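# Collect floor foam blocks into the tote by door

## Task

Get every yellow foam block lying on this room's floor completely inside the tote near the door, with the tote still standing on the floor at the end; blocks sitting on the desks must not be toppled, and the robot must neither fall nor finish leaning.

## Robot and tools

ROBOT. TidyBot++: a mobile base 0.54 m long, 0.50 m wide and 0.38 m tall on four driven casters, carrying one seven-joint arm with a two-finger gripper. The arm's shoulder sits 0.12 m ahead of the base centre and 0.68 m above the floor. Arm segments: upper arm 0.42 m, forearm 0.31 m, wrist-to-hand-point 0.31 m. The arm starts folded, hand down, reaching up to 0.08 m past the base front. Cameras: base_camera (fixed low on the base front, looking forward and down) and wrist_camera (looks along the hand). Occasionally something briefly tugs at a held object.

FRAMES. Base frame: origin on the floor below the base centre, x forward, y left, z up, metres. Odometry frame: the base frame as it was at scene start; base_odometry gives x, y and heading (rad, left positive, -3.142 to 3.142) from wheel turns only, so slip counts as travel and drift of a few cm builds up. base_tilt is in degrees, positive when leaning forward or right.

move. One action per call; keys base, joints, target, speeds, plus cameras and blocking. Motions start together.
- base: an object of offsets from where the base is when the command starts, along its own axes: translate_m (metres, forward positive, -2 to 2), strafe_m (metres, left positive, -2 to 2), rotate_rad (radians, counter-clockwise from above positive, -6.3 to 6.3). Translate and strafe together give one straight drive.
- joints: an object of absolute targets by name. joint_1_rad, joint_3_rad, joint_5_rad, joint_7_rad turn freely (shortest way; send under half a turn per step). joint_2_rad -2.249 to 2.249, joint_4_rad -2.579 to 2.579, joint_6_rad -2.099 to 2.099. joint_1_rad positive turns the arm clockwise seen from above (opposite to heading). gripper_pos 0 (open, pads about 85 mm apart) to 1 (closed); gap is roughly 85 x (1 - gripper_pos) mm.
- target: one list of seven numbers, an absolute hand pose in the base frame: x, y, z in metres, then quaternion qw, qx, qy, qz. The hand point is midway between the pads; its z axis runs out along the fingers, fingers open along its y. With target, joints may only contain gripper_pos.
- speeds: caps for this action only: translate_m and strafe_m 0.05 to 0.5 m/s (give one of them for a combined drive), rotate_rad 0.1 to 1.57 rad/s.
- cameras: list of base_camera, wrist_camera or all; [] gives no images.
- blocking: true (default) returns when everything has stopped; false returns in about 0.5 s while motion continues; a later move overrides only what it names.
An unknown key makes the call invalid; an out-of-range value gets it refused.

Other tools. wait(seconds 0 to 10, cameras) lets time pass and reports state. stop(cameras) brakes all your running motions. zoom_image(camera, region [x0, y0, x1, y1] in pixels from the top-left, at most 504 x 504) enlarges part of the latest image. read_manual(section) only gives licence texts. finished_scene(scene) ends the current scene irreversibly; the goal must then hold with no help from the robot.

RESULTS. The move line reads done or the worst status. base_status, joint_status, hand_status can read moving, done, off_target (rested away from target, may still push), stopped, not_followed (a check withheld the arm; look for joint command not followed, pose unreachable, cause:), contact_stop or time_out (an unplanned stop; the part holds where it is), torque_fault, limit_stop_at_motor_heat. hand_pose is the measured hand pose; hand_target is where joint targets would put it. motor_effort is percent of motor maximum, peak of the last action in brackets. Motor temperatures lists arm joints in joint_positions order. Watch for ARM HIT, MOTOR HOT, OVER-TEMPERATURE FAULT, on_its_own. pictures names the cameras in image order. An unplanned stop, refused call or torque fault cancels the remaining move, wait and finished_scene calls of that reply.

HAND TIPS. Most target moves finish within about 3 cm; fix by adding (wanted minus hand_pose) to the last target's x, y, z. To keep the hand still, resend hand_target, not hand_pose. Loads make the arm sag. Low, forward-pointing poses close to the base often miss and may swing the arm into the base. A hand pointing down reaches at most about 0.94 m high, only near the base. Closed fingertips extend about 20 mm beyond the hand point, so leave margin above the floor. When closing on a block, off_target at a reading below 1 means something is held; done at 1 means nothing is.

AVOID. The arm does not avoid obstacles and keeps pushing into desks, walls or the base. Never drive or turn with the arm snagged above about 0.6 m; do not swing a stretched arm sideways or reach far out over nearby furniture; back away or retract the arm if tilt appears. Avoid drops, releasing moving objects, slams, hard shoves, crushing a block still resting on something, and fast swings with a load. Long stretched holds or pushing at unreachable poses heat motors; above 75 °C the arm sags for 30 to 60 s. The simulation keeps running while you think.

Each tool is called after "Request:" as name(argument=value, ...), one argument or row to a line, values as JSON.

## Session

Request:
move(
)

Scene clock: 0.00 s.
Motor temperatures (°C): [36 37 34 38 40 46 46]
base_odometry: x=+0.000 y=+0.000 heading=+0.000
base_tilt: forward=+0.4 right=-0.1
base_status: not commanded
joint_positions: joint_1_rad=+0.001 joint_2_rad=-0.331 joint_3_rad=+3.105 joint_4_rad=-2.544 joint_5_rad=+0.026 joint_6_rad=-0.913 joint_7_rad=+1.594 gripper_pos=+0.000
joint_status: not commanded
motor_effort: joint_1_rad=-1 joint_2_rad=-2 joint_3_rad=+1 joint_4_rad=+14 joint_5_rad=+0 joint_6_rad=+1 joint_7_rad=-1
hand_pose: x=+0.2385 y=-0.0022 z=+0.5801 quat_wxyz=(+0.016, +0.999, +0.036, +0.008) (m; base frame)
hand_target: x=+0.2386 y=-0.0022 z=+0.5802 quat_wxyz=(+0.016, +0.999, +0.036, +0.008) (m; base frame)
hand_status: not commanded
pictures: base_camera, wrist_camera
camera_calibration:
wrist_camera: T_world_to_cam=[[0.0850244, -0.996282, 0.0139071, -0.0250777], [-0.996308, -0.0848435, 0.0131189, 0.286568], [-0.0118902, -0.0149711, -0.999817, 0.719365], [0, 0, 0, 1]] pos_world=[0.296195, 0.0100987, 0.715823]

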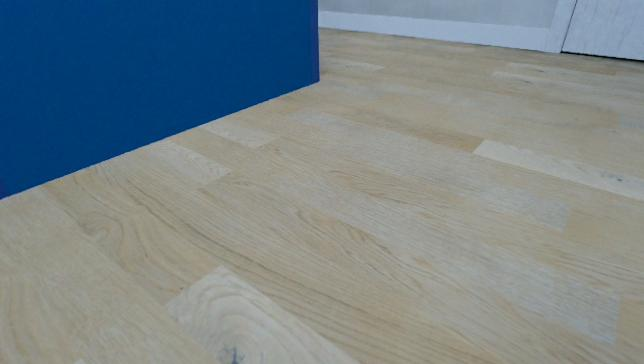

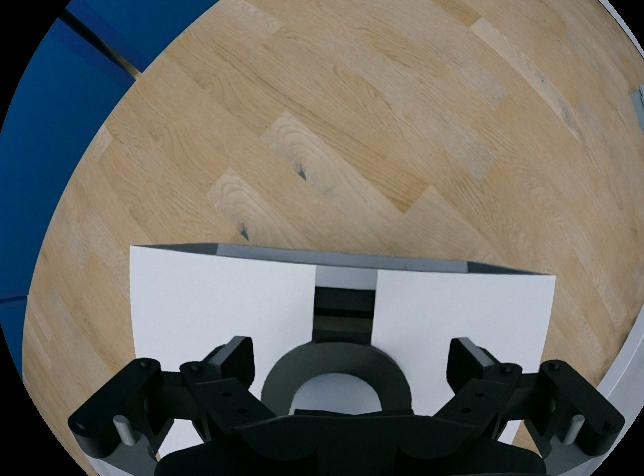

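Request:
move(
  joints={"joint_6_rad": 0.25},
)

Scene clock: 11.77 s.
move: done
base_odometry: x=+0.000 y=+0.000 heading=+0.000
base_tilt: forward=+0.4 right=-0.1
joint_positions: joint_1_rad=+0.001 joint_2_rad=-0.331 joint_3_rad=+3.105 joint_4_rad=-2.545 joint_5_rad=+0.026 joint_6_rad=+0.220 joint_7_rad=+1.594 gripper_pos=+0.000
joint_status: all done
motor_effort: joint_1_rad=+0(1) joint_2_rad=-7(7) joint_3_rad=+1(1) joint_4_rad=+19(20) joint_5_rad=+0(0) joint_6_rad=+8(9) joint_7_rad=-1(1)
hand_pose: x=+0.5169 y=+0.0176 z=+0.7634 quat_wxyz=(+0.007, +0.839, +0.039, +0.543) (m; base frame)
pictures: base_camera, wrist_camera
camera_calibration:
wrist_camera: T_world_to_cam=[[0.0816519, -0.995037, 0.0568717, -0.0625853], [-0.431226, -0.0867153, -0.898067, 0.966742], [0.898542, 0.0488044, -0.436166, 0.00417646], [0, 0, 0, 1]]

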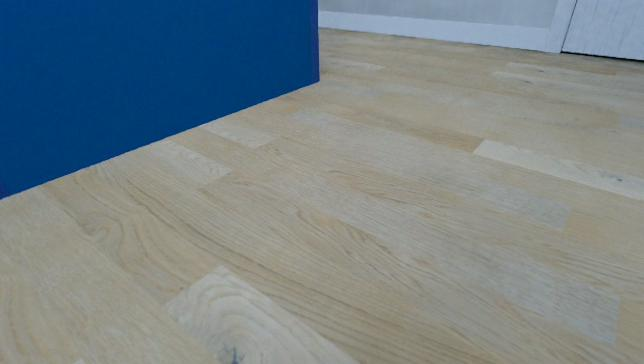

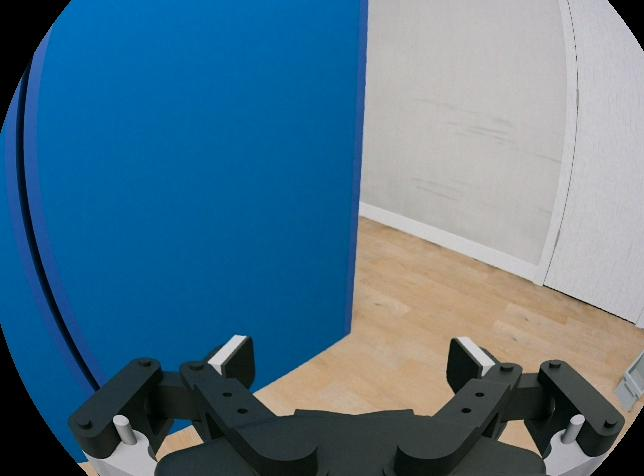

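Request:
move(
  joints={"joint_1_rad": 0.9, "joint_6_rad": 0.45},
  cameras=["wrist_camera"],
)

Request:
move(
  joints={"joint_1_rad": 2.0},
  cameras=["wrist_camera"],
)

Request:
move(
  joints={"joint_1_rad": 3.1},
  cameras=["wrist_camera"],
)

Request:
move(
  joints={"joint_1_rad": 4.2},
  cameras=["wrist_camera"],
)

Scene clock: 24.40 s.
move: done
base_odometry: x=+0.000 y=+0.000 heading=+0.000
base_tilt: forward=+0.4 right=-0.1
joint_positions: joint_1_rad=+0.883 joint_2_rad=-0.331 joint_3_rad=+3.105 joint_4_rad=-2.545 joint_5_rad=+0.026 joint_6_rad=+0.418 joint_7_rad=+1.594 gripper_pos=+0.000
joint_status: all done
motor_effort: joint_1_rad=-1(2) joint_2_rad=-7(7) joint_3_rad=+1(2) joint_4_rad=+19(20) joint_5_rad=+0(1) joint_6_rad=+9(9) joint_7_rad=-1(1)
hand_pose: x=+0.4001 y=-0.3093 z=+0.8217 quat_wxyz=(+0.270, +0.723, -0.299, +0.562) (m; base frame)
pictures: wrist_camera
camera_calibration:
wrist_camera: T_world_to_cam=[[-0.719957, -0.691178, 0.0627272, 0.0282025], [-0.217714, 0.139107, -0.966049, 0.980677], [0.658986, -0.70917, -0.25063, -0.140472], [0, 0, 0, 1]]

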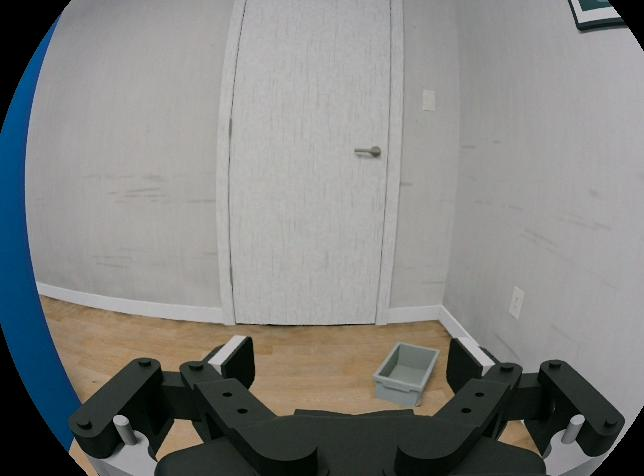

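Scene clock: 26.77 s.
move: done
base_odometry: x=+0.000 y=+0.000 heading=+0.000
base_tilt: forward=+0.4 right=-0.1
joint_positions: joint_1_rad=+1.983 joint_2_rad=-0.331 joint_3_rad=+3.105 joint_4_rad=-2.545 joint_5_rad=+0.026 joint_6_rad=+0.420 joint_7_rad=+1.594 gripper_pos=+0.000
joint_status: all done
motor_effort: joint_1_rad=-1(2) joint_2_rad=-7(7) joint_3_rad=+1(2) joint_4_rad=+20(20) joint_5_rad=+0(1) joint_6_rad=+9(9) joint_7_rad=-1(1)
hand_pose: x=-0.0292 y=-0.3909 z=+0.8223 quat_wxyz=(+0.525, +0.460, -0.632, +0.338) (m; base frame)
pictures: wrist_camera
camera_calibration:
wrist_camera: T_world_to_cam=[[-0.942541, 0.32814, 0.0627793, 0.0546502], [0.024528, 0.255369, -0.966532, 0.952066], [-0.33319, -0.909456, -0.248745, -0.0241392], [0, 0, 0, 1]]

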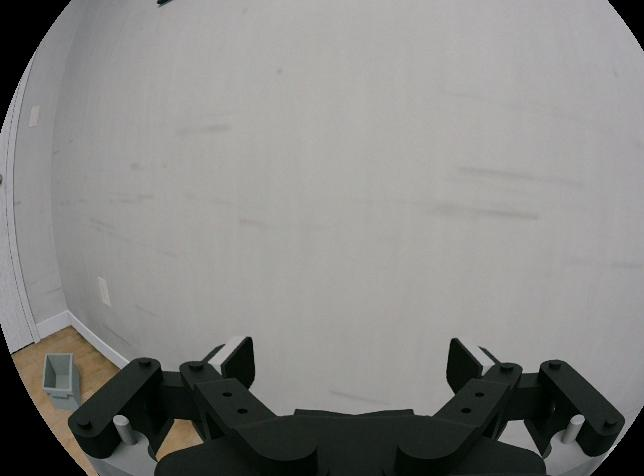

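Scene clock: 29.13 s.
move: done
base_odometry: x=+0.000 y=+0.000 heading=+0.000
base_tilt: forward=+0.4 right=-0.1
joint_positions: joint_1_rad=+3.083 joint_2_rad=-0.331 joint_3_rad=+3.105 joint_4_rad=-2.545 joint_5_rad=+0.026 joint_6_rad=+0.420 joint_7_rad=+1.594 gripper_pos=+0.000
joint_status: all done
motor_effort: joint_1_rad=-1(3) joint_2_rad=-7(7) joint_3_rad=+1(2) joint_4_rad=+19(20) joint_5_rad=+0(1) joint_6_rad=+9(9) joint_7_rad=+0(1)
hand_pose: x=-0.2966 y=-0.0453 z=+0.8224 quat_wxyz=(+0.624, +0.062, -0.779, +0.014) (m; base frame)
pictures: wrist_camera
camera_calibration:
wrist_camera: T_world_to_cam=[[-0.135087, 0.988843, 0.0627858, -0.0414418], [0.238478, 0.0939517, -0.966593, 0.926632], [-0.961707, -0.115601, -0.248509, 0.0504373], [0, 0, 0, 1]]

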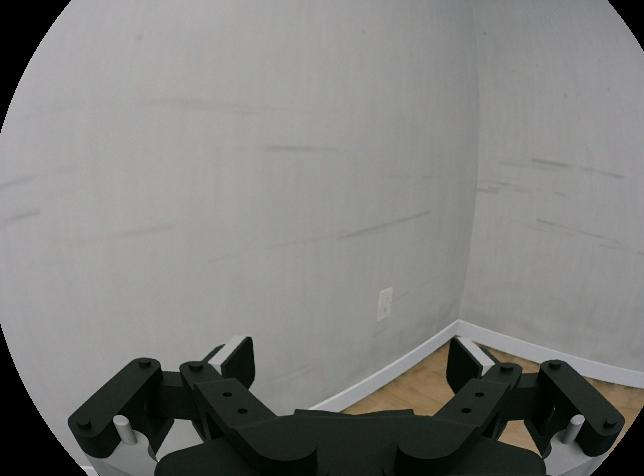

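Scene clock: 31.50 s.
move: done
base_odometry: x=+0.000 y=+0.000 heading=+0.000
base_tilt: forward=+0.5 right=-0.1
joint_positions: joint_1_rad=+4.183 joint_2_rad=-0.331 joint_3_rad=+3.105 joint_4_rad=-2.545 joint_5_rad=+0.026 joint_6_rad=+0.420 joint_7_rad=+1.594 gripper_pos=+0.000
joint_status: all done
motor_effort: joint_1_rad=-1(2) joint_2_rad=-7(8) joint_3_rad=+1(2) joint_4_rad=+19(20) joint_5_rad=+0(1) joint_6_rad=+9(9) joint_7_rad=+0(1)
hand_pose: x=-0.1099 y=+0.3499 z=+0.8224 quat_wxyz=(+0.539, -0.354, -0.696, -0.314) (m; base frame)
pictures: wrist_camera
camera_calibration:
wrist_camera: T_world_to_cam=[[0.81999, 0.568924, 0.0627891, -0.155098], [0.19184, -0.169818, -0.966623, 0.932196], [-0.539272, 0.804666, -0.248391, 0.0000590506], [0, 0, 0, 1]]

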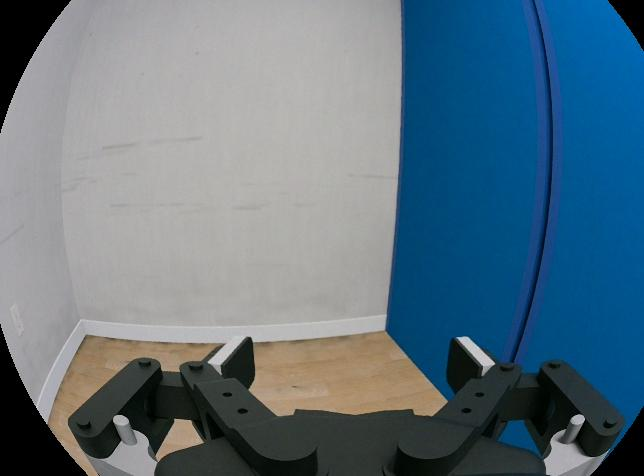

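Request:
move(
  base={"rotate_rad": -0.71},
  joints={"joint_1_rad": 6.283},
)

Scene clock: 54.90 s.
move: done
base_odometry: x=+0.000 y=+0.000 heading=-0.709
base_tilt: forward=+0.4 right=-0.1
base_status: done
joint_positions: joint_1_rad=+6.266 joint_2_rad=-0.331 joint_3_rad=+3.105 joint_4_rad=-2.545 joint_5_rad=+0.026 joint_6_rad=+0.421 joint_7_rad=+1.594 gripper_pos=+0.000
joint_status: all done
motor_effort: joint_1_rad=-1(2) joint_2_rad=-7(8) joint_3_rad=+1(2) joint_4_rad=+19(20) joint_5_rad=+0(1) joint_6_rad=+9(9) joint_7_rad=+0(1)
hand_pose: x=+0.5362 y=+0.0281 z=+0.8227 quat_wxyz=(+0.001, -0.780, -0.046, -0.625) (m; base frame)
pictures: base_camera, wrist_camera
camera_calibration:
wrist_camera: T_world_to_cam=[[0.0940657, -0.993583, 0.0628118, -0.0687307], [-0.241216, -0.0839575, -0.966833, 0.983822], [0.965902, 0.0757946, -0.247566, -0.179816], [0, 0, 0, 1]]

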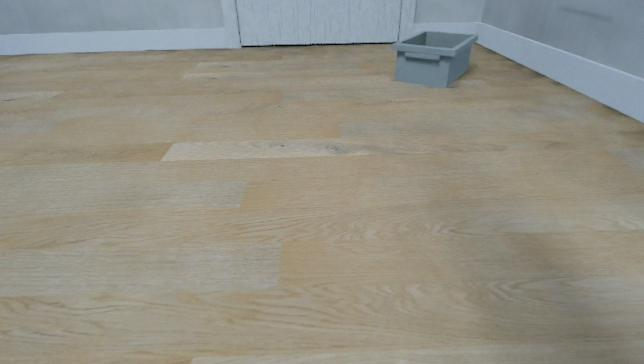

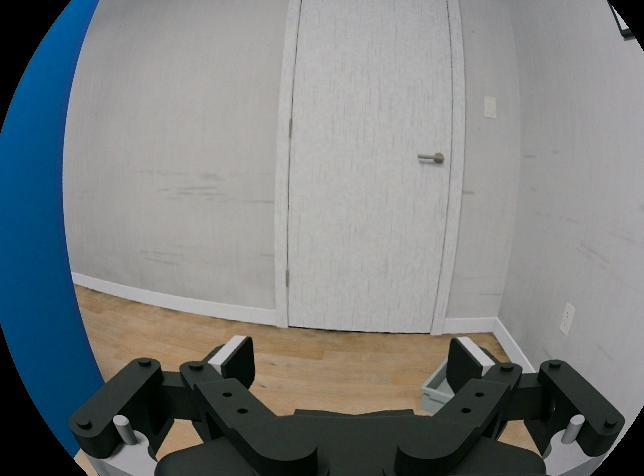

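Request:
move(
  base={"translate_m": 1.15, "strafe_m": 0.3},
  cameras=["wrist_camera"],
)

Request:
move(
  joints={"joint_1_rad": 5.4},
)

Request:
move(
  joints={"joint_1_rad": 4.6},
  cameras=["wrist_camera"],
)

Scene clock: 77.67 s.
move: done
base_odometry: x=+1.068 y=-0.521 heading=-0.710
base_tilt: forward=+0.4 right=-0.1
base_status: done
joint_positions: joint_1_rad=+6.267 joint_2_rad=-0.329 joint_3_rad=+3.105 joint_4_rad=-2.545 joint_5_rad=+0.026 joint_6_rad=+0.423 joint_7_rad=+1.594 gripper_pos=+0.000
motor_effort: joint_1_rad=-1(1) joint_2_rad=-7(9) joint_3_rad=+1(2) joint_4_rad=+19(21) joint_5_rad=+0(0) joint_6_rad=+9(9) joint_7_rad=-1(1)
hand_pose: x=+0.5367 y=+0.0277 z=+0.8223 quat_wxyz=(+0.001, -0.780, -0.045, -0.624) (m; base frame)
pictures: wrist_camera
camera_calibration:
wrist_camera: T_world_to_cam=[[0.0931948, -0.993673, 0.0626792, -0.0685407], [-0.241774, -0.0836545, -0.96672, 0.983699], [0.965847, 0.0749391, -0.24804, -0.179922], [0, 0, 0, 1]]

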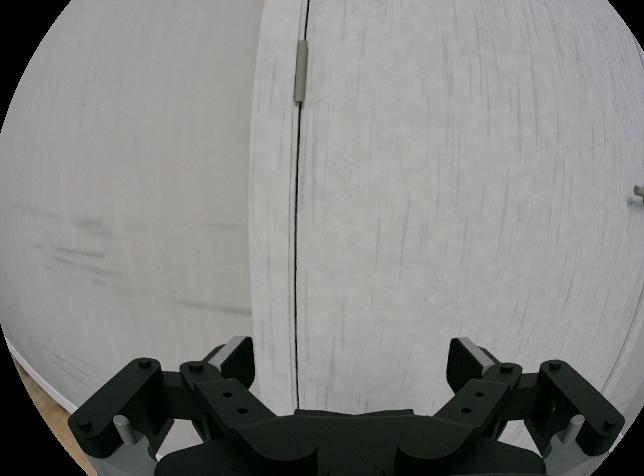

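Scene clock: 79.83 s.
move: done
base_odometry: x=+1.068 y=-0.521 heading=-0.710
base_tilt: forward=+0.4 right=-0.1
joint_positions: joint_1_rad=+5.417 joint_2_rad=-0.329 joint_3_rad=+3.105 joint_4_rad=-2.545 joint_5_rad=+0.026 joint_6_rad=+0.423 joint_7_rad=+1.594 gripper_pos=+0.000
joint_status: all done
motor_effort: joint_1_rad=+0(2) joint_2_rad=-7(7) joint_3_rad=+1(2) joint_4_rad=+19(20) joint_5_rad=+0(0) joint_6_rad=+9(9) joint_7_rad=-1(1)
hand_pose: x=+0.3739 y=+0.3320 z=+0.8223 quat_wxyz=(+0.258, -0.692, -0.363, -0.568) (m; base frame)
pictures: base_camera, wrist_camera
camera_calibration:
wrist_camera: T_world_to_cam=[[0.807875, -0.586011, 0.0626792, -0.153588], [-0.0967828, -0.236824, -0.96672, 0.966445], [0.581353, 0.774923, -0.24804, -0.134167], [0, 0, 0, 1]]

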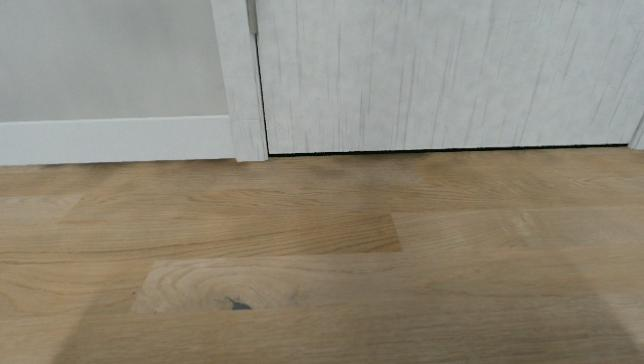

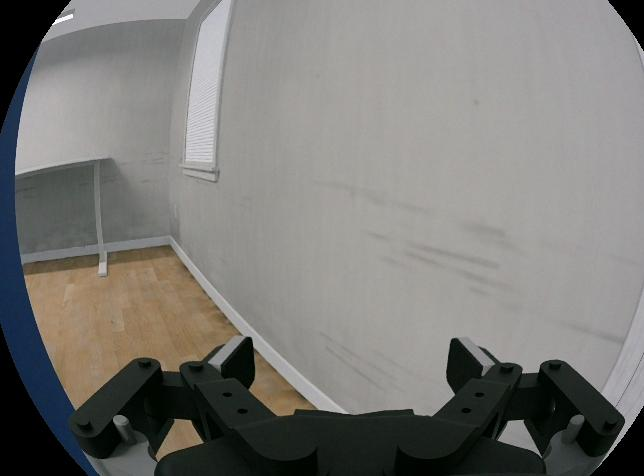

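Scene clock: 81.90 s.
move: done
base_odometry: x=+1.068 y=-0.521 heading=-0.710
base_tilt: forward=+0.4 right=-0.1
joint_positions: joint_1_rad=+4.617 joint_2_rad=-0.329 joint_3_rad=+3.105 joint_4_rad=-2.545 joint_5_rad=+0.026 joint_6_rad=+0.423 joint_7_rad=+1.594 gripper_pos=+0.000
joint_status: all done
motor_effort: joint_1_rad=+0(2) joint_2_rad=-7(7) joint_3_rad=+1(2) joint_4_rad=+19(20) joint_5_rad=+0(0) joint_6_rad=+9(9) joint_7_rad=-1(1)
hand_pose: x=+0.0584 y=+0.4142 z=+0.8223 quat_wxyz=(+0.459, -0.496, -0.603, -0.423) (m; base frame)
pictures: wrist_camera
camera_calibration:
wrist_camera: T_world_to_cam=[[0.98323, 0.17126, 0.0626792, -0.174455], [0.102459, -0.234424, -0.96672, 0.942736], [-0.150867, 0.95693, -0.24804, -0.0470332], [0, 0, 0, 1]]

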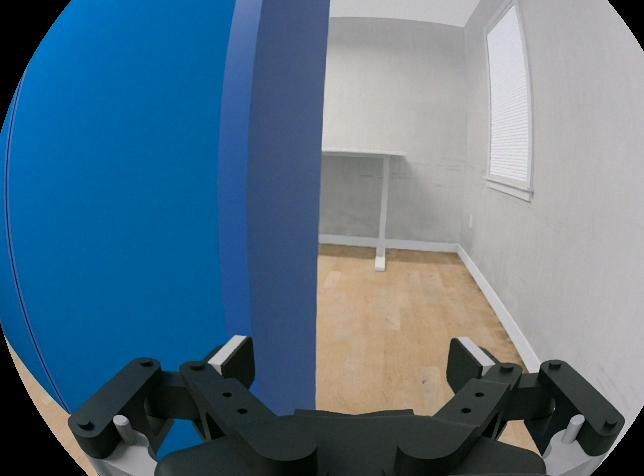

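Request:
move(
  base={"translate_m": 0.45},
  joints={"joint_1_rad": 4.71},
  cameras=[],
)

Request:
move(
  base={"rotate_rad": 1.57},
  joints={"joint_1_rad": 6.283},
)

Scene clock: 98.60 s.
move: done
base_odometry: x=+1.410 y=-0.814 heading=-0.709
base_tilt: forward=+0.4 right=-0.1
base_status: done
joint_positions: joint_1_rad=+4.698 joint_2_rad=-0.329 joint_3_rad=+3.106 joint_4_rad=-2.545 joint_5_rad=+0.026 joint_6_rad=+0.423 joint_7_rad=+1.594 gripper_pos=+0.000
joint_status: all done
motor_effort: joint_1_rad=-1(2) joint_2_rad=-7(8) joint_3_rad=+1(3) joint_4_rad=+20(20) joint_5_rad=+0(1) joint_6_rad=+9(9) joint_7_rad=-1(1)
hand_pose: x=+0.0928 y=+0.4178 z=+0.8223 quat_wxyz=(+0.442, -0.520, -0.582, -0.442) (m; base frame)
pictures: none

Scene clock: 101.40 s.
move: done
base_odometry: x=+1.410 y=-0.814 heading=+0.860
base_tilt: forward=+0.4 right=-0.1
base_status: done
joint_positions: joint_1_rad=+6.266 joint_2_rad=-0.329 joint_3_rad=+3.106 joint_4_rad=-2.545 joint_5_rad=+0.026 joint_6_rad=+0.423 joint_7_rad=+1.594 gripper_pos=+0.000
joint_status: all done
motor_effort: joint_1_rad=+0(2) joint_2_rad=-7(9) joint_3_rad=+1(2) joint_4_rad=+19(20) joint_5_rad=+0(1) joint_6_rad=+9(9) joint_7_rad=-1(1)
hand_pose: x=+0.5367 y=+0.0275 z=+0.8224 quat_wxyz=(+0.001, -0.780, -0.045, -0.624) (m; base frame)
pictures: base_camera, wrist_camera
camera_calibration:
wrist_camera: T_world_to_cam=[[0.0928701, -0.993728, 0.0622865, -0.0682361], [-0.241516, -0.0831715, -0.966826, 0.983738], [0.965943, 0.0747461, -0.247726, -0.180203], [0, 0, 0, 1]]

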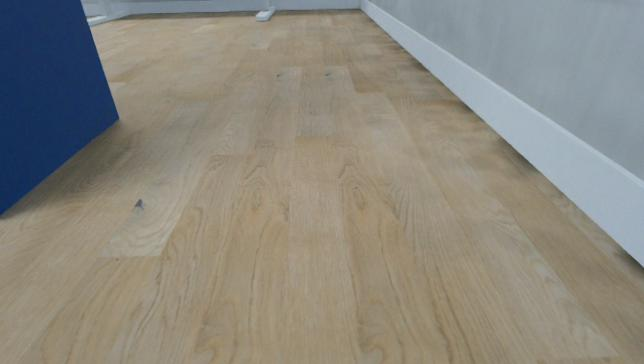

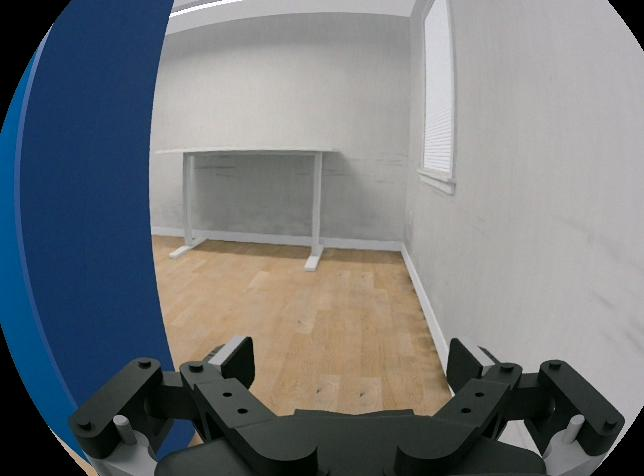

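Request:
move(
  base={"translate_m": 1.3, "strafe_m": 0.07},
  joints={"joint_6_rad": 0.3},
)

Request:
move(
  joints={"joint_1_rad": 5.4},
  cameras=["wrist_camera"],
)

Request:
move(
  joints={"joint_1_rad": 4.6},
  cameras=["wrist_camera"],
)

Scene clock: 119.13 s.
move: done
base_odometry: x=+2.205 y=+0.217 heading=+0.861
base_tilt: forward=+0.5 right=-0.1
base_status: done
joint_positions: joint_1_rad=+6.267 joint_2_rad=-0.328 joint_3_rad=+3.106 joint_4_rad=-2.551 joint_5_rad=+0.026 joint_6_rad=+0.309 joint_7_rad=+1.594 gripper_pos=+0.000
joint_status: all done
motor_effort: joint_1_rad=-1(1) joint_2_rad=-7(9) joint_3_rad=+1(2) joint_4_rad=+20(22) joint_5_rad=+0(0) joint_6_rad=+9(11) joint_7_rad=-1(1)
hand_pose: x=+0.5253 y=+0.0254 z=+0.7845 quat_wxyz=(-0.001, -0.816, -0.046, -0.576) (m; base frame)
pictures: base_camera, wrist_camera
camera_calibration:
wrist_camera: T_world_to_cam=[[0.0957646, -0.993672, 0.058696, -0.0656756], [-0.356719, -0.0893096, -0.929933, 0.975922], [0.92929, 0.0681167, -0.363015, -0.0685472], [0, 0, 0, 1]]

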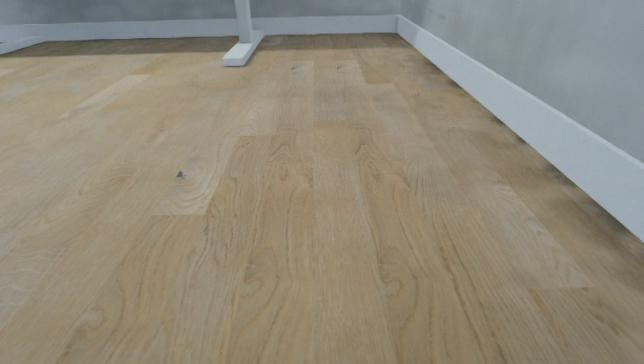

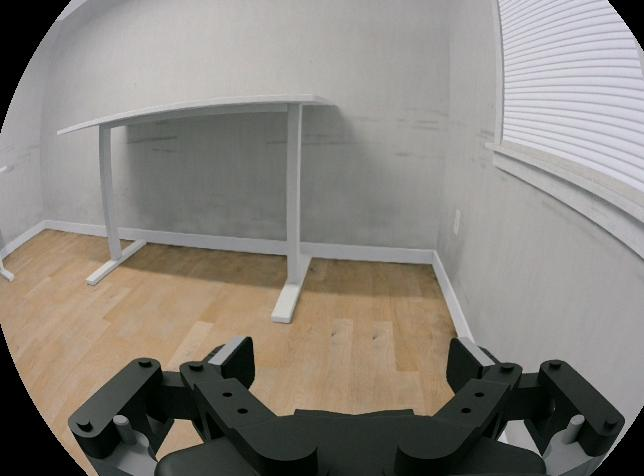

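Scene clock: 121.30 s.
move: done
base_odometry: x=+2.205 y=+0.217 heading=+0.861
base_tilt: forward=+0.4 right=-0.1
joint_positions: joint_1_rad=+5.417 joint_2_rad=-0.328 joint_3_rad=+3.106 joint_4_rad=-2.551 joint_5_rad=+0.026 joint_6_rad=+0.309 joint_7_rad=+1.594 gripper_pos=+0.000
joint_status: all done
motor_effort: joint_1_rad=-1(2) joint_2_rad=-7(7) joint_3_rad=+1(2) joint_4_rad=+19(20) joint_5_rad=+0(1) joint_6_rad=+8(9) joint_7_rad=-1(1)
hand_pose: x=+0.3683 y=+0.3219 z=+0.7845 quat_wxyz=(+0.237, -0.725, -0.378, -0.525) (m; base frame)
pictures: wrist_camera
camera_calibration:
wrist_camera: T_world_to_cam=[[0.809434, -0.584271, 0.058696, -0.150602], [-0.168498, -0.326854, -0.929933, 0.953524], [0.562517, 0.742829, -0.363015, -0.0249012], [0, 0, 0, 1]]

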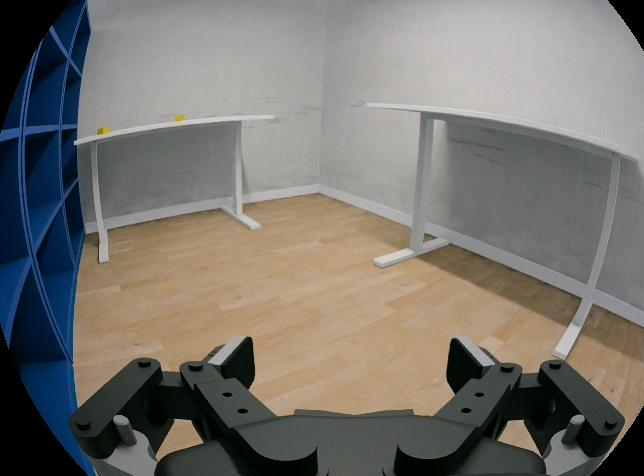

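Scene clock: 123.37 s.
move: done
base_odometry: x=+2.205 y=+0.217 heading=+0.861
base_tilt: forward=+0.4 right=-0.1
joint_positions: joint_1_rad=+4.617 joint_2_rad=-0.328 joint_3_rad=+3.106 joint_4_rad=-2.551 joint_5_rad=+0.026 joint_6_rad=+0.309 joint_7_rad=+1.594 gripper_pos=+0.000
joint_status: all done
motor_effort: joint_1_rad=+0(2) joint_2_rad=-7(7) joint_3_rad=+1(2) joint_4_rad=+19(20) joint_5_rad=+0(0) joint_6_rad=+9(9) joint_7_rad=-1(1)
hand_pose: x=+0.0618 y=+0.4030 z=+0.7845 quat_wxyz=(+0.422, -0.520, -0.630, -0.392) (m; base frame)
pictures: wrist_camera
camera_calibration:
wrist_camera: T_world_to_cam=[[0.983067, 0.173591, 0.058696, -0.171265], [0.117079, -0.348594, -0.929933, 0.91954], [-0.140967, 0.921058, -0.363015, 0.0588134], [0, 0, 0, 1]]

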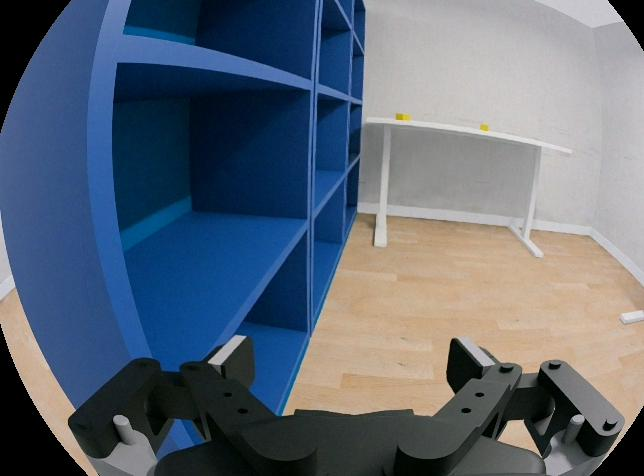

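Request:
zoom_image(
  camera="wrist_camera",
  region=[300, 80, 640, 400],
)

Request:
move(
  joints={"joint_1_rad": 5.4},
  cameras=["wrist_camera"],
)

Request:
zoom_image(
  camera="wrist_camera",
  region=[60, 80, 400, 360],
)

Request:
zoom_image(
  camera="wrist_camera",
  region=[330, 80, 644, 380],
)

Scaled by 1.482.

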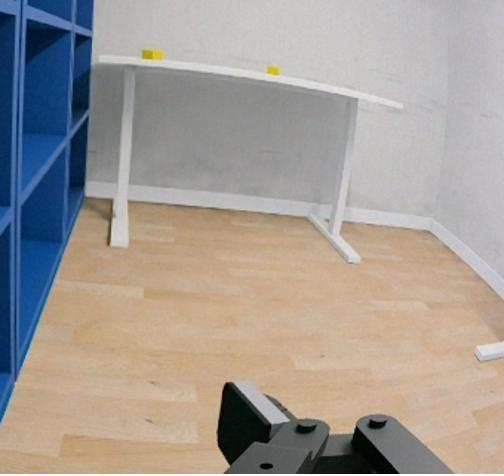

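Scene clock: 137.10 s.
move: done
base_odometry: x=+2.205 y=+0.217 heading=+0.861
base_tilt: forward=+0.4 right=-0.1
joint_positions: joint_1_rad=+5.383 joint_2_rad=-0.328 joint_3_rad=+3.106 joint_4_rad=-2.551 joint_5_rad=+0.026 joint_6_rad=+0.309 joint_7_rad=+1.594 gripper_pos=+0.000
joint_status: all done
motor_effort: joint_1_rad=-1(2) joint_2_rad=-7(7) joint_3_rad=+1(2) joint_4_rad=+19(20) joint_5_rad=+0(1) joint_6_rad=+9(9) joint_7_rad=-1(1)
hand_pose: x=+0.3571 y=+0.3302 z=+0.7845 quat_wxyz=(+0.246, -0.718, -0.390, -0.521) (m; base frame)
pictures: wrist_camera
camera_calibration:
wrist_camera: T_world_to_cam=[[0.828992, -0.556172, 0.058696, -0.15293], [-0.157191, -0.332439, -0.929933, 0.952178], [0.536716, 0.76168, -0.363015, -0.0218308], [0, 0, 0, 1]]

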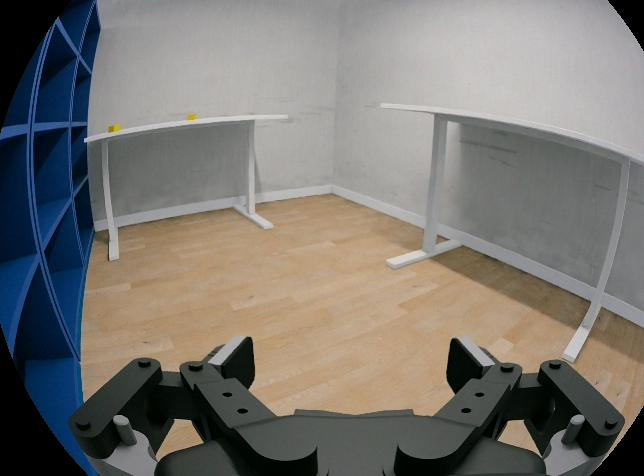

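Scaled by 1.482.

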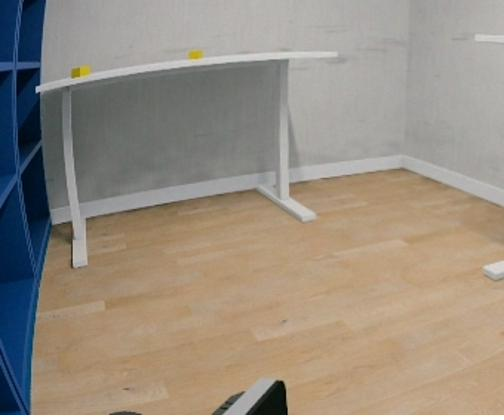

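Scaled by 1.605.

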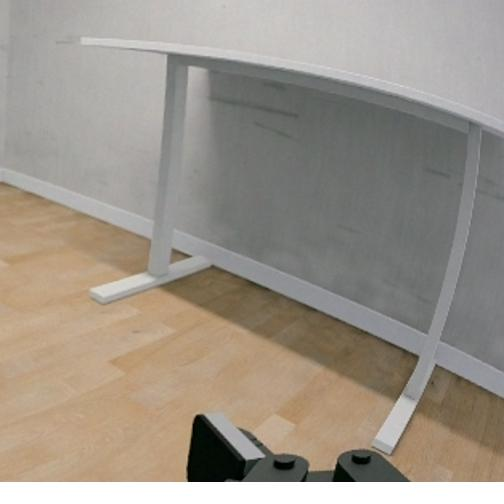

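Request:
move(
  base={"translate_m": 0.8, "strafe_m": 1.1},
  joints={"joint_1_rad": 4.71},
  cameras=["wrist_camera"],
)

Request:
move(
  base={"rotate_rad": 1.57},
)

Request:
move(
  joints={"joint_1_rad": 3.8},
)

Scene clock: 161.30 s.
move: done
base_odometry: x=+1.892 y=+1.540 heading=+0.860
base_tilt: forward=+0.4 right=-0.1
base_status: done
joint_positions: joint_1_rad=+4.727 joint_2_rad=-0.329 joint_3_rad=+3.106 joint_4_rad=-2.551 joint_5_rad=+0.026 joint_6_rad=+0.309 joint_7_rad=+1.594 gripper_pos=+0.000
joint_status: all done
motor_effort: joint_1_rad=-1(2) joint_2_rad=-7(8) joint_3_rad=+1(2) joint_4_rad=+20(20) joint_5_rad=+0(1) joint_6_rad=+9(9) joint_7_rad=-1(2)
hand_pose: x=+0.1063 y=+0.4068 z=+0.7849 quat_wxyz=(+0.401, -0.554, -0.601, -0.414) (m; base frame)
pictures: wrist_camera
camera_calibration:
wrist_camera: T_world_to_cam=[[0.99617, 0.0647412, 0.0587729, -0.172876], [0.0781795, -0.358424, -0.93028, 0.924406], [-0.0391618, 0.931311, -0.362112, 0.0460833], [0, 0, 0, 1]]

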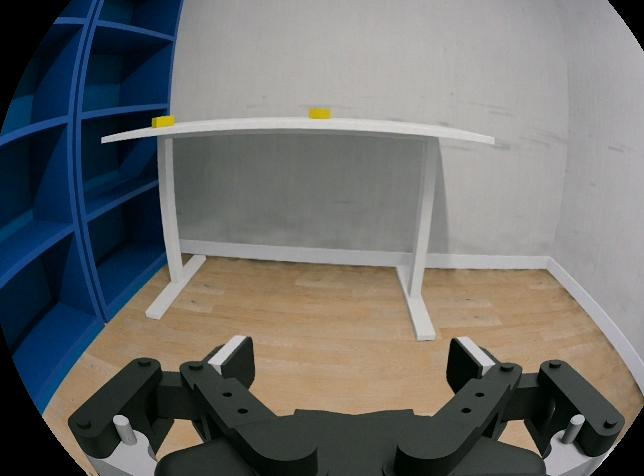

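Scene clock: 163.60 s.
move: done
base_odometry: x=+1.892 y=+1.540 heading=+2.430
base_tilt: forward=+0.4 right=-0.1
base_status: done
joint_positions: joint_1_rad=+4.723 joint_2_rad=-0.329 joint_3_rad=+3.106 joint_4_rad=-2.551 joint_5_rad=+0.026 joint_6_rad=+0.309 joint_7_rad=+1.594 gripper_pos=+0.000
motor_effort: joint_1_rad=+0(2) joint_2_rad=-7(8) joint_3_rad=+1(2) joint_4_rad=+19(20) joint_5_rad=+0(0) joint_6_rad=+9(9) joint_7_rad=-1(1)
hand_pose: x=+0.1046 y=+0.4067 z=+0.7849 quat_wxyz=(+0.402, -0.553, -0.602, -0.414) (m; base frame)
pictures: base_camera, wrist_camera
camera_calibration:
wrist_camera: T_world_to_cam=[[0.995883, 0.0690148, 0.0587729, -0.172842], [0.0797166, -0.358085, -0.93028, 0.924223], [-0.0431574, 0.931135, -0.362112, 0.0465588], [0, 0, 0, 1]]

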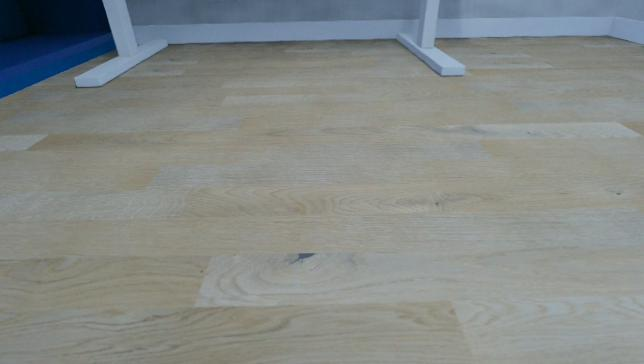

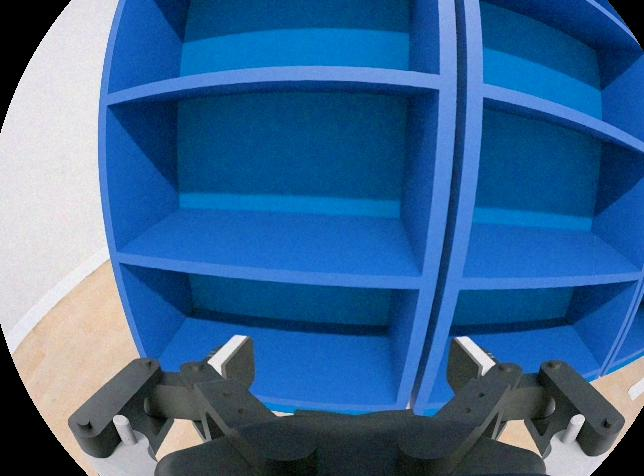

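Scene clock: 165.80 s.
move: done
base_odometry: x=+1.892 y=+1.540 heading=+2.430
base_tilt: forward=+0.4 right=-0.1
joint_positions: joint_1_rad=+3.817 joint_2_rad=-0.329 joint_3_rad=+3.106 joint_4_rad=-2.551 joint_5_rad=+0.026 joint_6_rad=+0.309 joint_7_rad=+1.594 gripper_pos=+0.000
joint_status: all done
motor_effort: joint_1_rad=-1(2) joint_2_rad=-7(7) joint_3_rad=+1(2) joint_4_rad=+19(20) joint_5_rad=+0(1) joint_6_rad=+9(9) joint_7_rad=-1(1)
hand_pose: x=-0.2099 y=+0.2397 z=+0.7849 quat_wxyz=(+0.542, -0.234, -0.783, -0.196) (m; base frame)
pictures: base_camera, wrist_camera
camera_calibration:
wrist_camera: T_world_to_cam=[[0.5604, 0.826134, 0.0587729, -0.12102], [0.330937, -0.158305, -0.93028, 0.894327], [-0.759232, 0.540779, -0.362112, 0.131772], [0, 0, 0, 1]]

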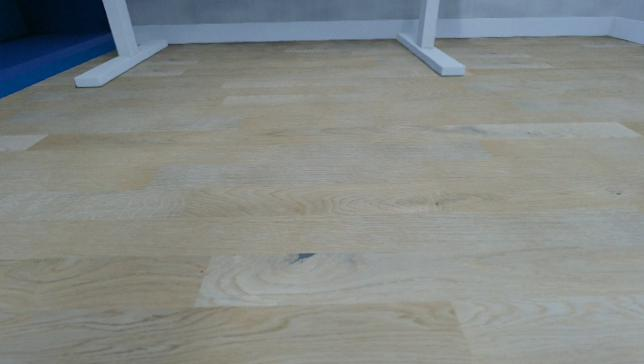

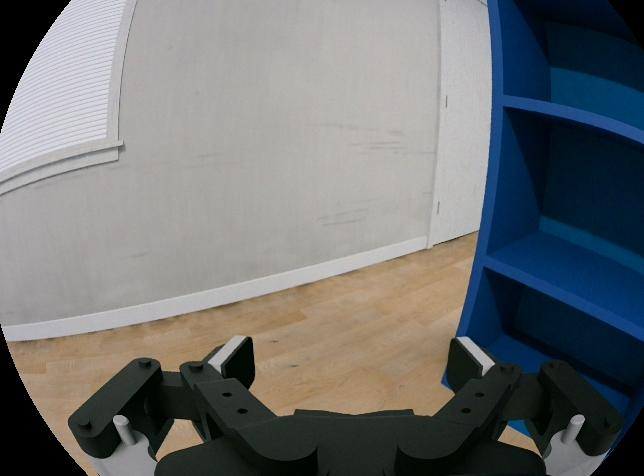

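Request:
move(
  joints={"joint_1_rad": 4.71, "joint_6_rad": -0.2},
  cameras=["wrist_camera"],
)

Request:
move(
  joints={"joint_1_rad": 6.28},
)

Request:
zoom_image(
  camera="base_camera",
  region=[0, 0, 322, 182],
)

Request:
move(
  joints={"joint_1_rad": 7.85},
  cameras=["wrist_camera"],
)

Request:
move(
  joints={"joint_1_rad": 9.42},
  cameras=["wrist_camera"],
)

Scene clock: 183.83 s.
move: done
base_odometry: x=+1.892 y=+1.540 heading=+2.430
base_tilt: forward=+0.4 right=-0.1
joint_positions: joint_1_rad=+4.693 joint_2_rad=-0.329 joint_3_rad=+3.106 joint_4_rad=-2.551 joint_5_rad=+0.026 joint_6_rad=-0.157 joint_7_rad=+1.594 gripper_pos=+0.000
joint_status: all done
motor_effort: joint_1_rad=-1(3) joint_2_rad=-6(7) joint_3_rad=+1(2) joint_4_rad=+18(19) joint_5_rad=+0(0) joint_6_rad=+6(10) joint_7_rad=-1(1)
hand_pose: x=+0.1016 y=+0.3285 z=+0.6645 quat_wxyz=(+0.259, -0.621, -0.690, -0.268) (m; base frame)
pictures: wrist_camera
camera_calibration:
wrist_camera: T_world_to_cam=[[0.99328, 0.10768, 0.0424328, -0.158994], [0.108282, -0.735116, -0.669238, 0.731865], [-0.0408703, 0.669335, -0.741835, 0.413765], [0, 0, 0, 1]]

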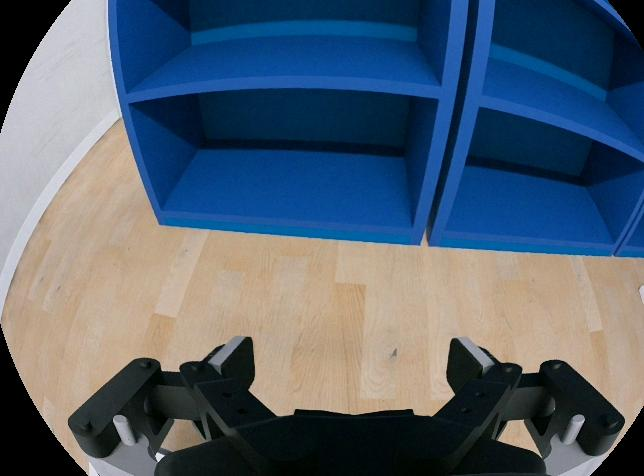

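Scene clock: 186.63 s.
move: done
base_odometry: x=+1.892 y=+1.540 heading=+2.430
base_tilt: forward=+0.4 right=-0.1
joint_positions: joint_1_rad=+6.263 joint_2_rad=-0.329 joint_3_rad=+3.106 joint_4_rad=-2.551 joint_5_rad=+0.026 joint_6_rad=-0.160 joint_7_rad=+1.594 gripper_pos=+0.000
joint_status: all done
motor_effort: joint_1_rad=-1(2) joint_2_rad=-6(6) joint_3_rad=+1(1) joint_4_rad=+18(18) joint_5_rad=+0(0) joint_6_rad=+6(7) joint_7_rad=-1(1)
hand_pose: x=+0.4467 y=+0.0176 z=+0.6637 quat_wxyz=(-0.006, -0.927, -0.049, -0.371) (m; base frame)
pictures: base_camera, wrist_camera
camera_calibration:
wrist_camera: T_world_to_cam=[[0.108533, -0.993193, 0.042298, -0.0535931], [-0.73735, -0.108967, -0.666665, 0.83047], [0.666735, 0.0411664, -0.744157, 0.331918], [0, 0, 0, 1]]

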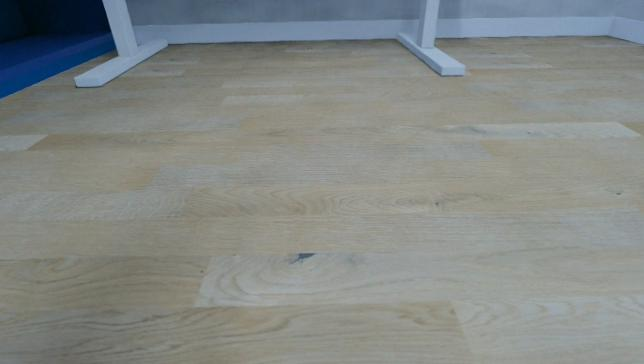

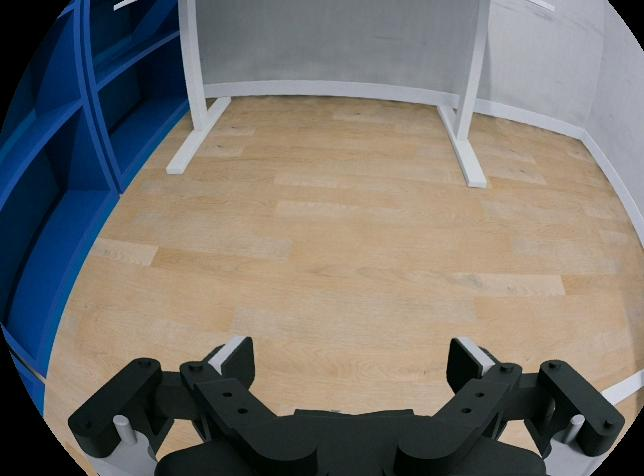

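Scaled by 1.565.

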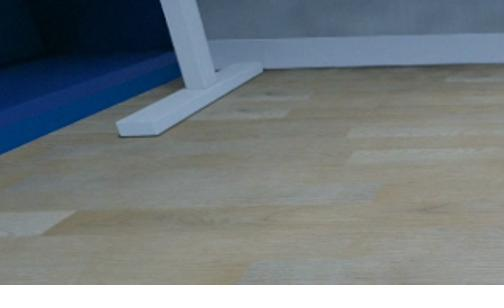

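Scene clock: 189.43 s.
move: done
base_odometry: x=+1.892 y=+1.540 heading=+2.430
base_tilt: forward=+0.4 right=-0.1
joint_positions: joint_1_rad=+7.833 joint_2_rad=-0.329 joint_3_rad=+3.106 joint_4_rad=-2.551 joint_5_rad=+0.026 joint_6_rad=-0.160 joint_7_rad=+1.594 gripper_pos=+0.000
joint_status: all done
motor_effort: joint_1_rad=-1(2) joint_2_rad=-6(6) joint_3_rad=+1(2) joint_4_rad=+18(18) joint_5_rad=+0(0) joint_6_rad=+7(7) joint_7_rad=-1(1)
hand_pose: x=+0.1368 y=-0.3276 z=+0.6637 quat_wxyz=(-0.266, -0.691, +0.621, -0.258) (m; base frame)
pictures: wrist_camera
camera_calibration:
wrist_camera: T_world_to_cam=[[-0.993106, -0.109324, 0.0422838, 0.0775141], [-0.10956, 0.737507, -0.666393, 0.75555], [0.0416684, -0.666432, -0.744401, 0.406549], [0, 0, 0, 1]]

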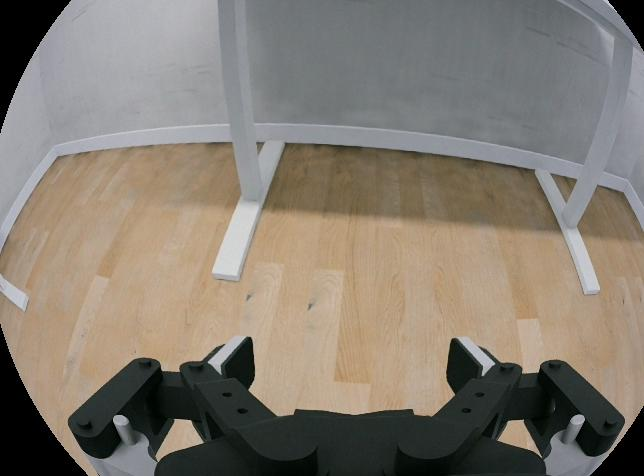

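Scene clock: 192.23 s.
move: done
base_odometry: x=+1.892 y=+1.540 heading=+2.430
base_tilt: forward=+0.4 right=-0.1
joint_positions: joint_1_rad=+9.403 joint_2_rad=-0.329 joint_3_rad=+3.106 joint_4_rad=-2.551 joint_5_rad=+0.026 joint_6_rad=-0.161 joint_7_rad=+1.594 gripper_pos=+0.000
joint_status: all done
motor_effort: joint_1_rad=+0(2) joint_2_rad=-6(6) joint_3_rad=+1(2) joint_4_rad=+18(18) joint_5_rad=+0(0) joint_6_rad=+6(7) joint_7_rad=-1(1)
hand_pose: x=-0.2085 y=-0.0181 z=+0.6636 quat_wxyz=(-0.371, -0.050, +0.927, +0.006) (m; base frame)
pictures: wrist_camera
camera_calibration:
wrist_camera: T_world_to_cam=[[-0.110115, 0.993019, 0.0422743, -0.0275538], [0.737583, 0.110151, -0.666212, 0.654597], [-0.666218, -0.0421791, -0.744563, 0.490952], [0, 0, 0, 1]]

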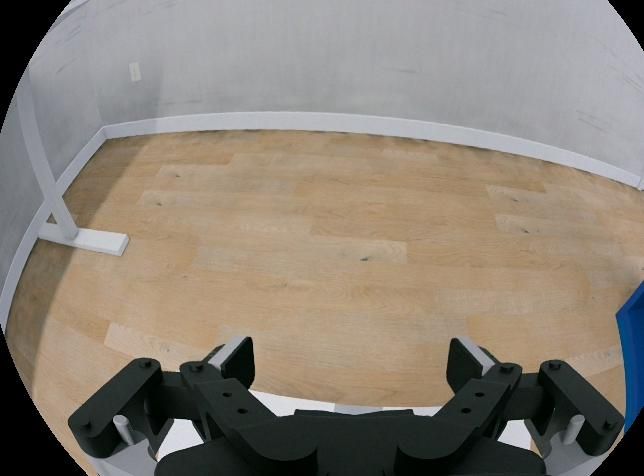

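Request:
move(
  joints={"joint_1_rad": 6.28},
  base={"translate_m": -1.1, "strafe_m": 0.8},
  cameras=["wrist_camera"],
)

Request:
move(
  base={"translate_m": -0.05, "strafe_m": 1.3},
)

Scene clock: 215.30 s.
move: done
base_odometry: x=+2.202 y=+0.216 heading=+2.431
base_tilt: forward=+0.4 right=-0.1
base_status: done
joint_positions: joint_1_rad=+6.297 joint_2_rad=-0.330 joint_3_rad=+3.106 joint_4_rad=-2.551 joint_5_rad=+0.026 joint_6_rad=-0.164 joint_7_rad=+1.594 gripper_pos=+0.000
joint_status: all done
motor_effort: joint_1_rad=+0(2) joint_2_rad=-5(7) joint_3_rad=+1(2) joint_4_rad=+17(19) joint_5_rad=+0(0) joint_6_rad=+7(7) joint_7_rad=+0(1)
hand_pose: x=+0.4463 y=+0.0063 z=+0.6633 quat_wxyz=(-0.013, -0.929, -0.033, -0.369) (m; base frame)
pictures: wrist_camera
camera_calibration:
wrist_camera: T_world_to_cam=[[0.0744687, -0.996328, 0.0422387, -0.0494738], [-0.74246, -0.083671, -0.664644, 0.829414], [0.665738, 0.0181346, -0.745965, 0.334084], [0, 0, 0, 1]]

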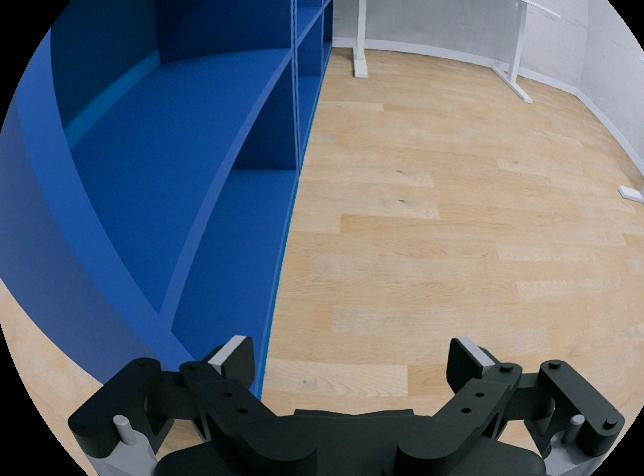

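Scene clock: 218.70 s.
move: done
base_odometry: x=+1.392 y=-0.802 heading=+2.431
base_tilt: forward=+0.4 right=-0.1
base_status: done
joint_positions: joint_1_rad=+6.295 joint_2_rad=-0.330 joint_3_rad=+3.106 joint_4_rad=-2.551 joint_5_rad=+0.026 joint_6_rad=-0.164 joint_7_rad=+1.594 gripper_pos=+0.000
motor_effort: joint_1_rad=-1(2) joint_2_rad=-5(6) joint_3_rad=+1(2) joint_4_rad=+18(19) joint_5_rad=+0(0) joint_6_rad=+6(7) joint_7_rad=-1(1)
hand_pose: x=+0.4463 y=+0.0068 z=+0.6632 quat_wxyz=(-0.012, -0.929, -0.034, -0.369) (m; base frame)
pictures: base_camera, wrist_camera
camera_calibration:
wrist_camera: T_world_to_cam=[[0.0760211, -0.996211, 0.0422363, -0.0496565], [-0.74237, -0.0848274, -0.664599, 0.829367], [0.665664, 0.0191686, -0.746006, 0.334135], [0, 0, 0, 1]]

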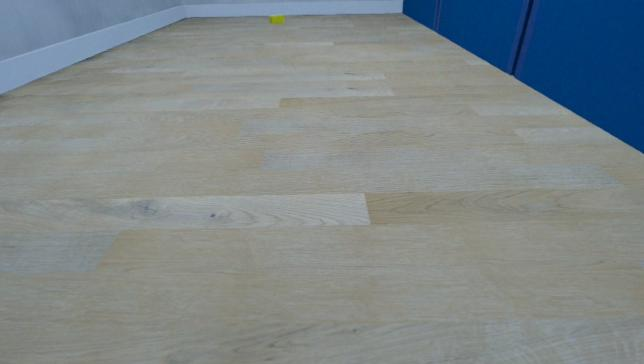

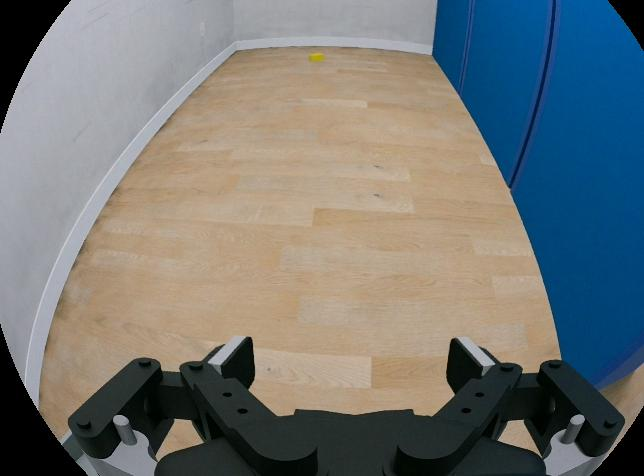

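Request:
zoom_image(
  camera="base_camera",
  region=[160, 0, 460, 120],
)

Request:
zoom_image(
  camera="wrist_camera",
  region=[210, 20, 470, 160],
)

Scaled by 1.680.

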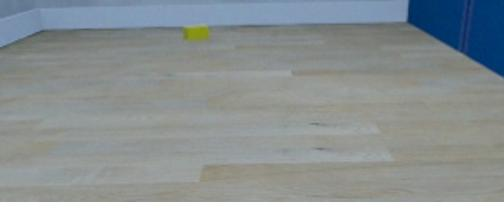

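Scaled by 1.938.

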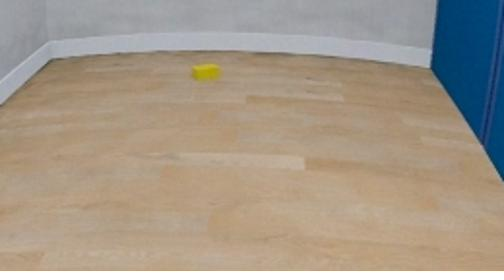

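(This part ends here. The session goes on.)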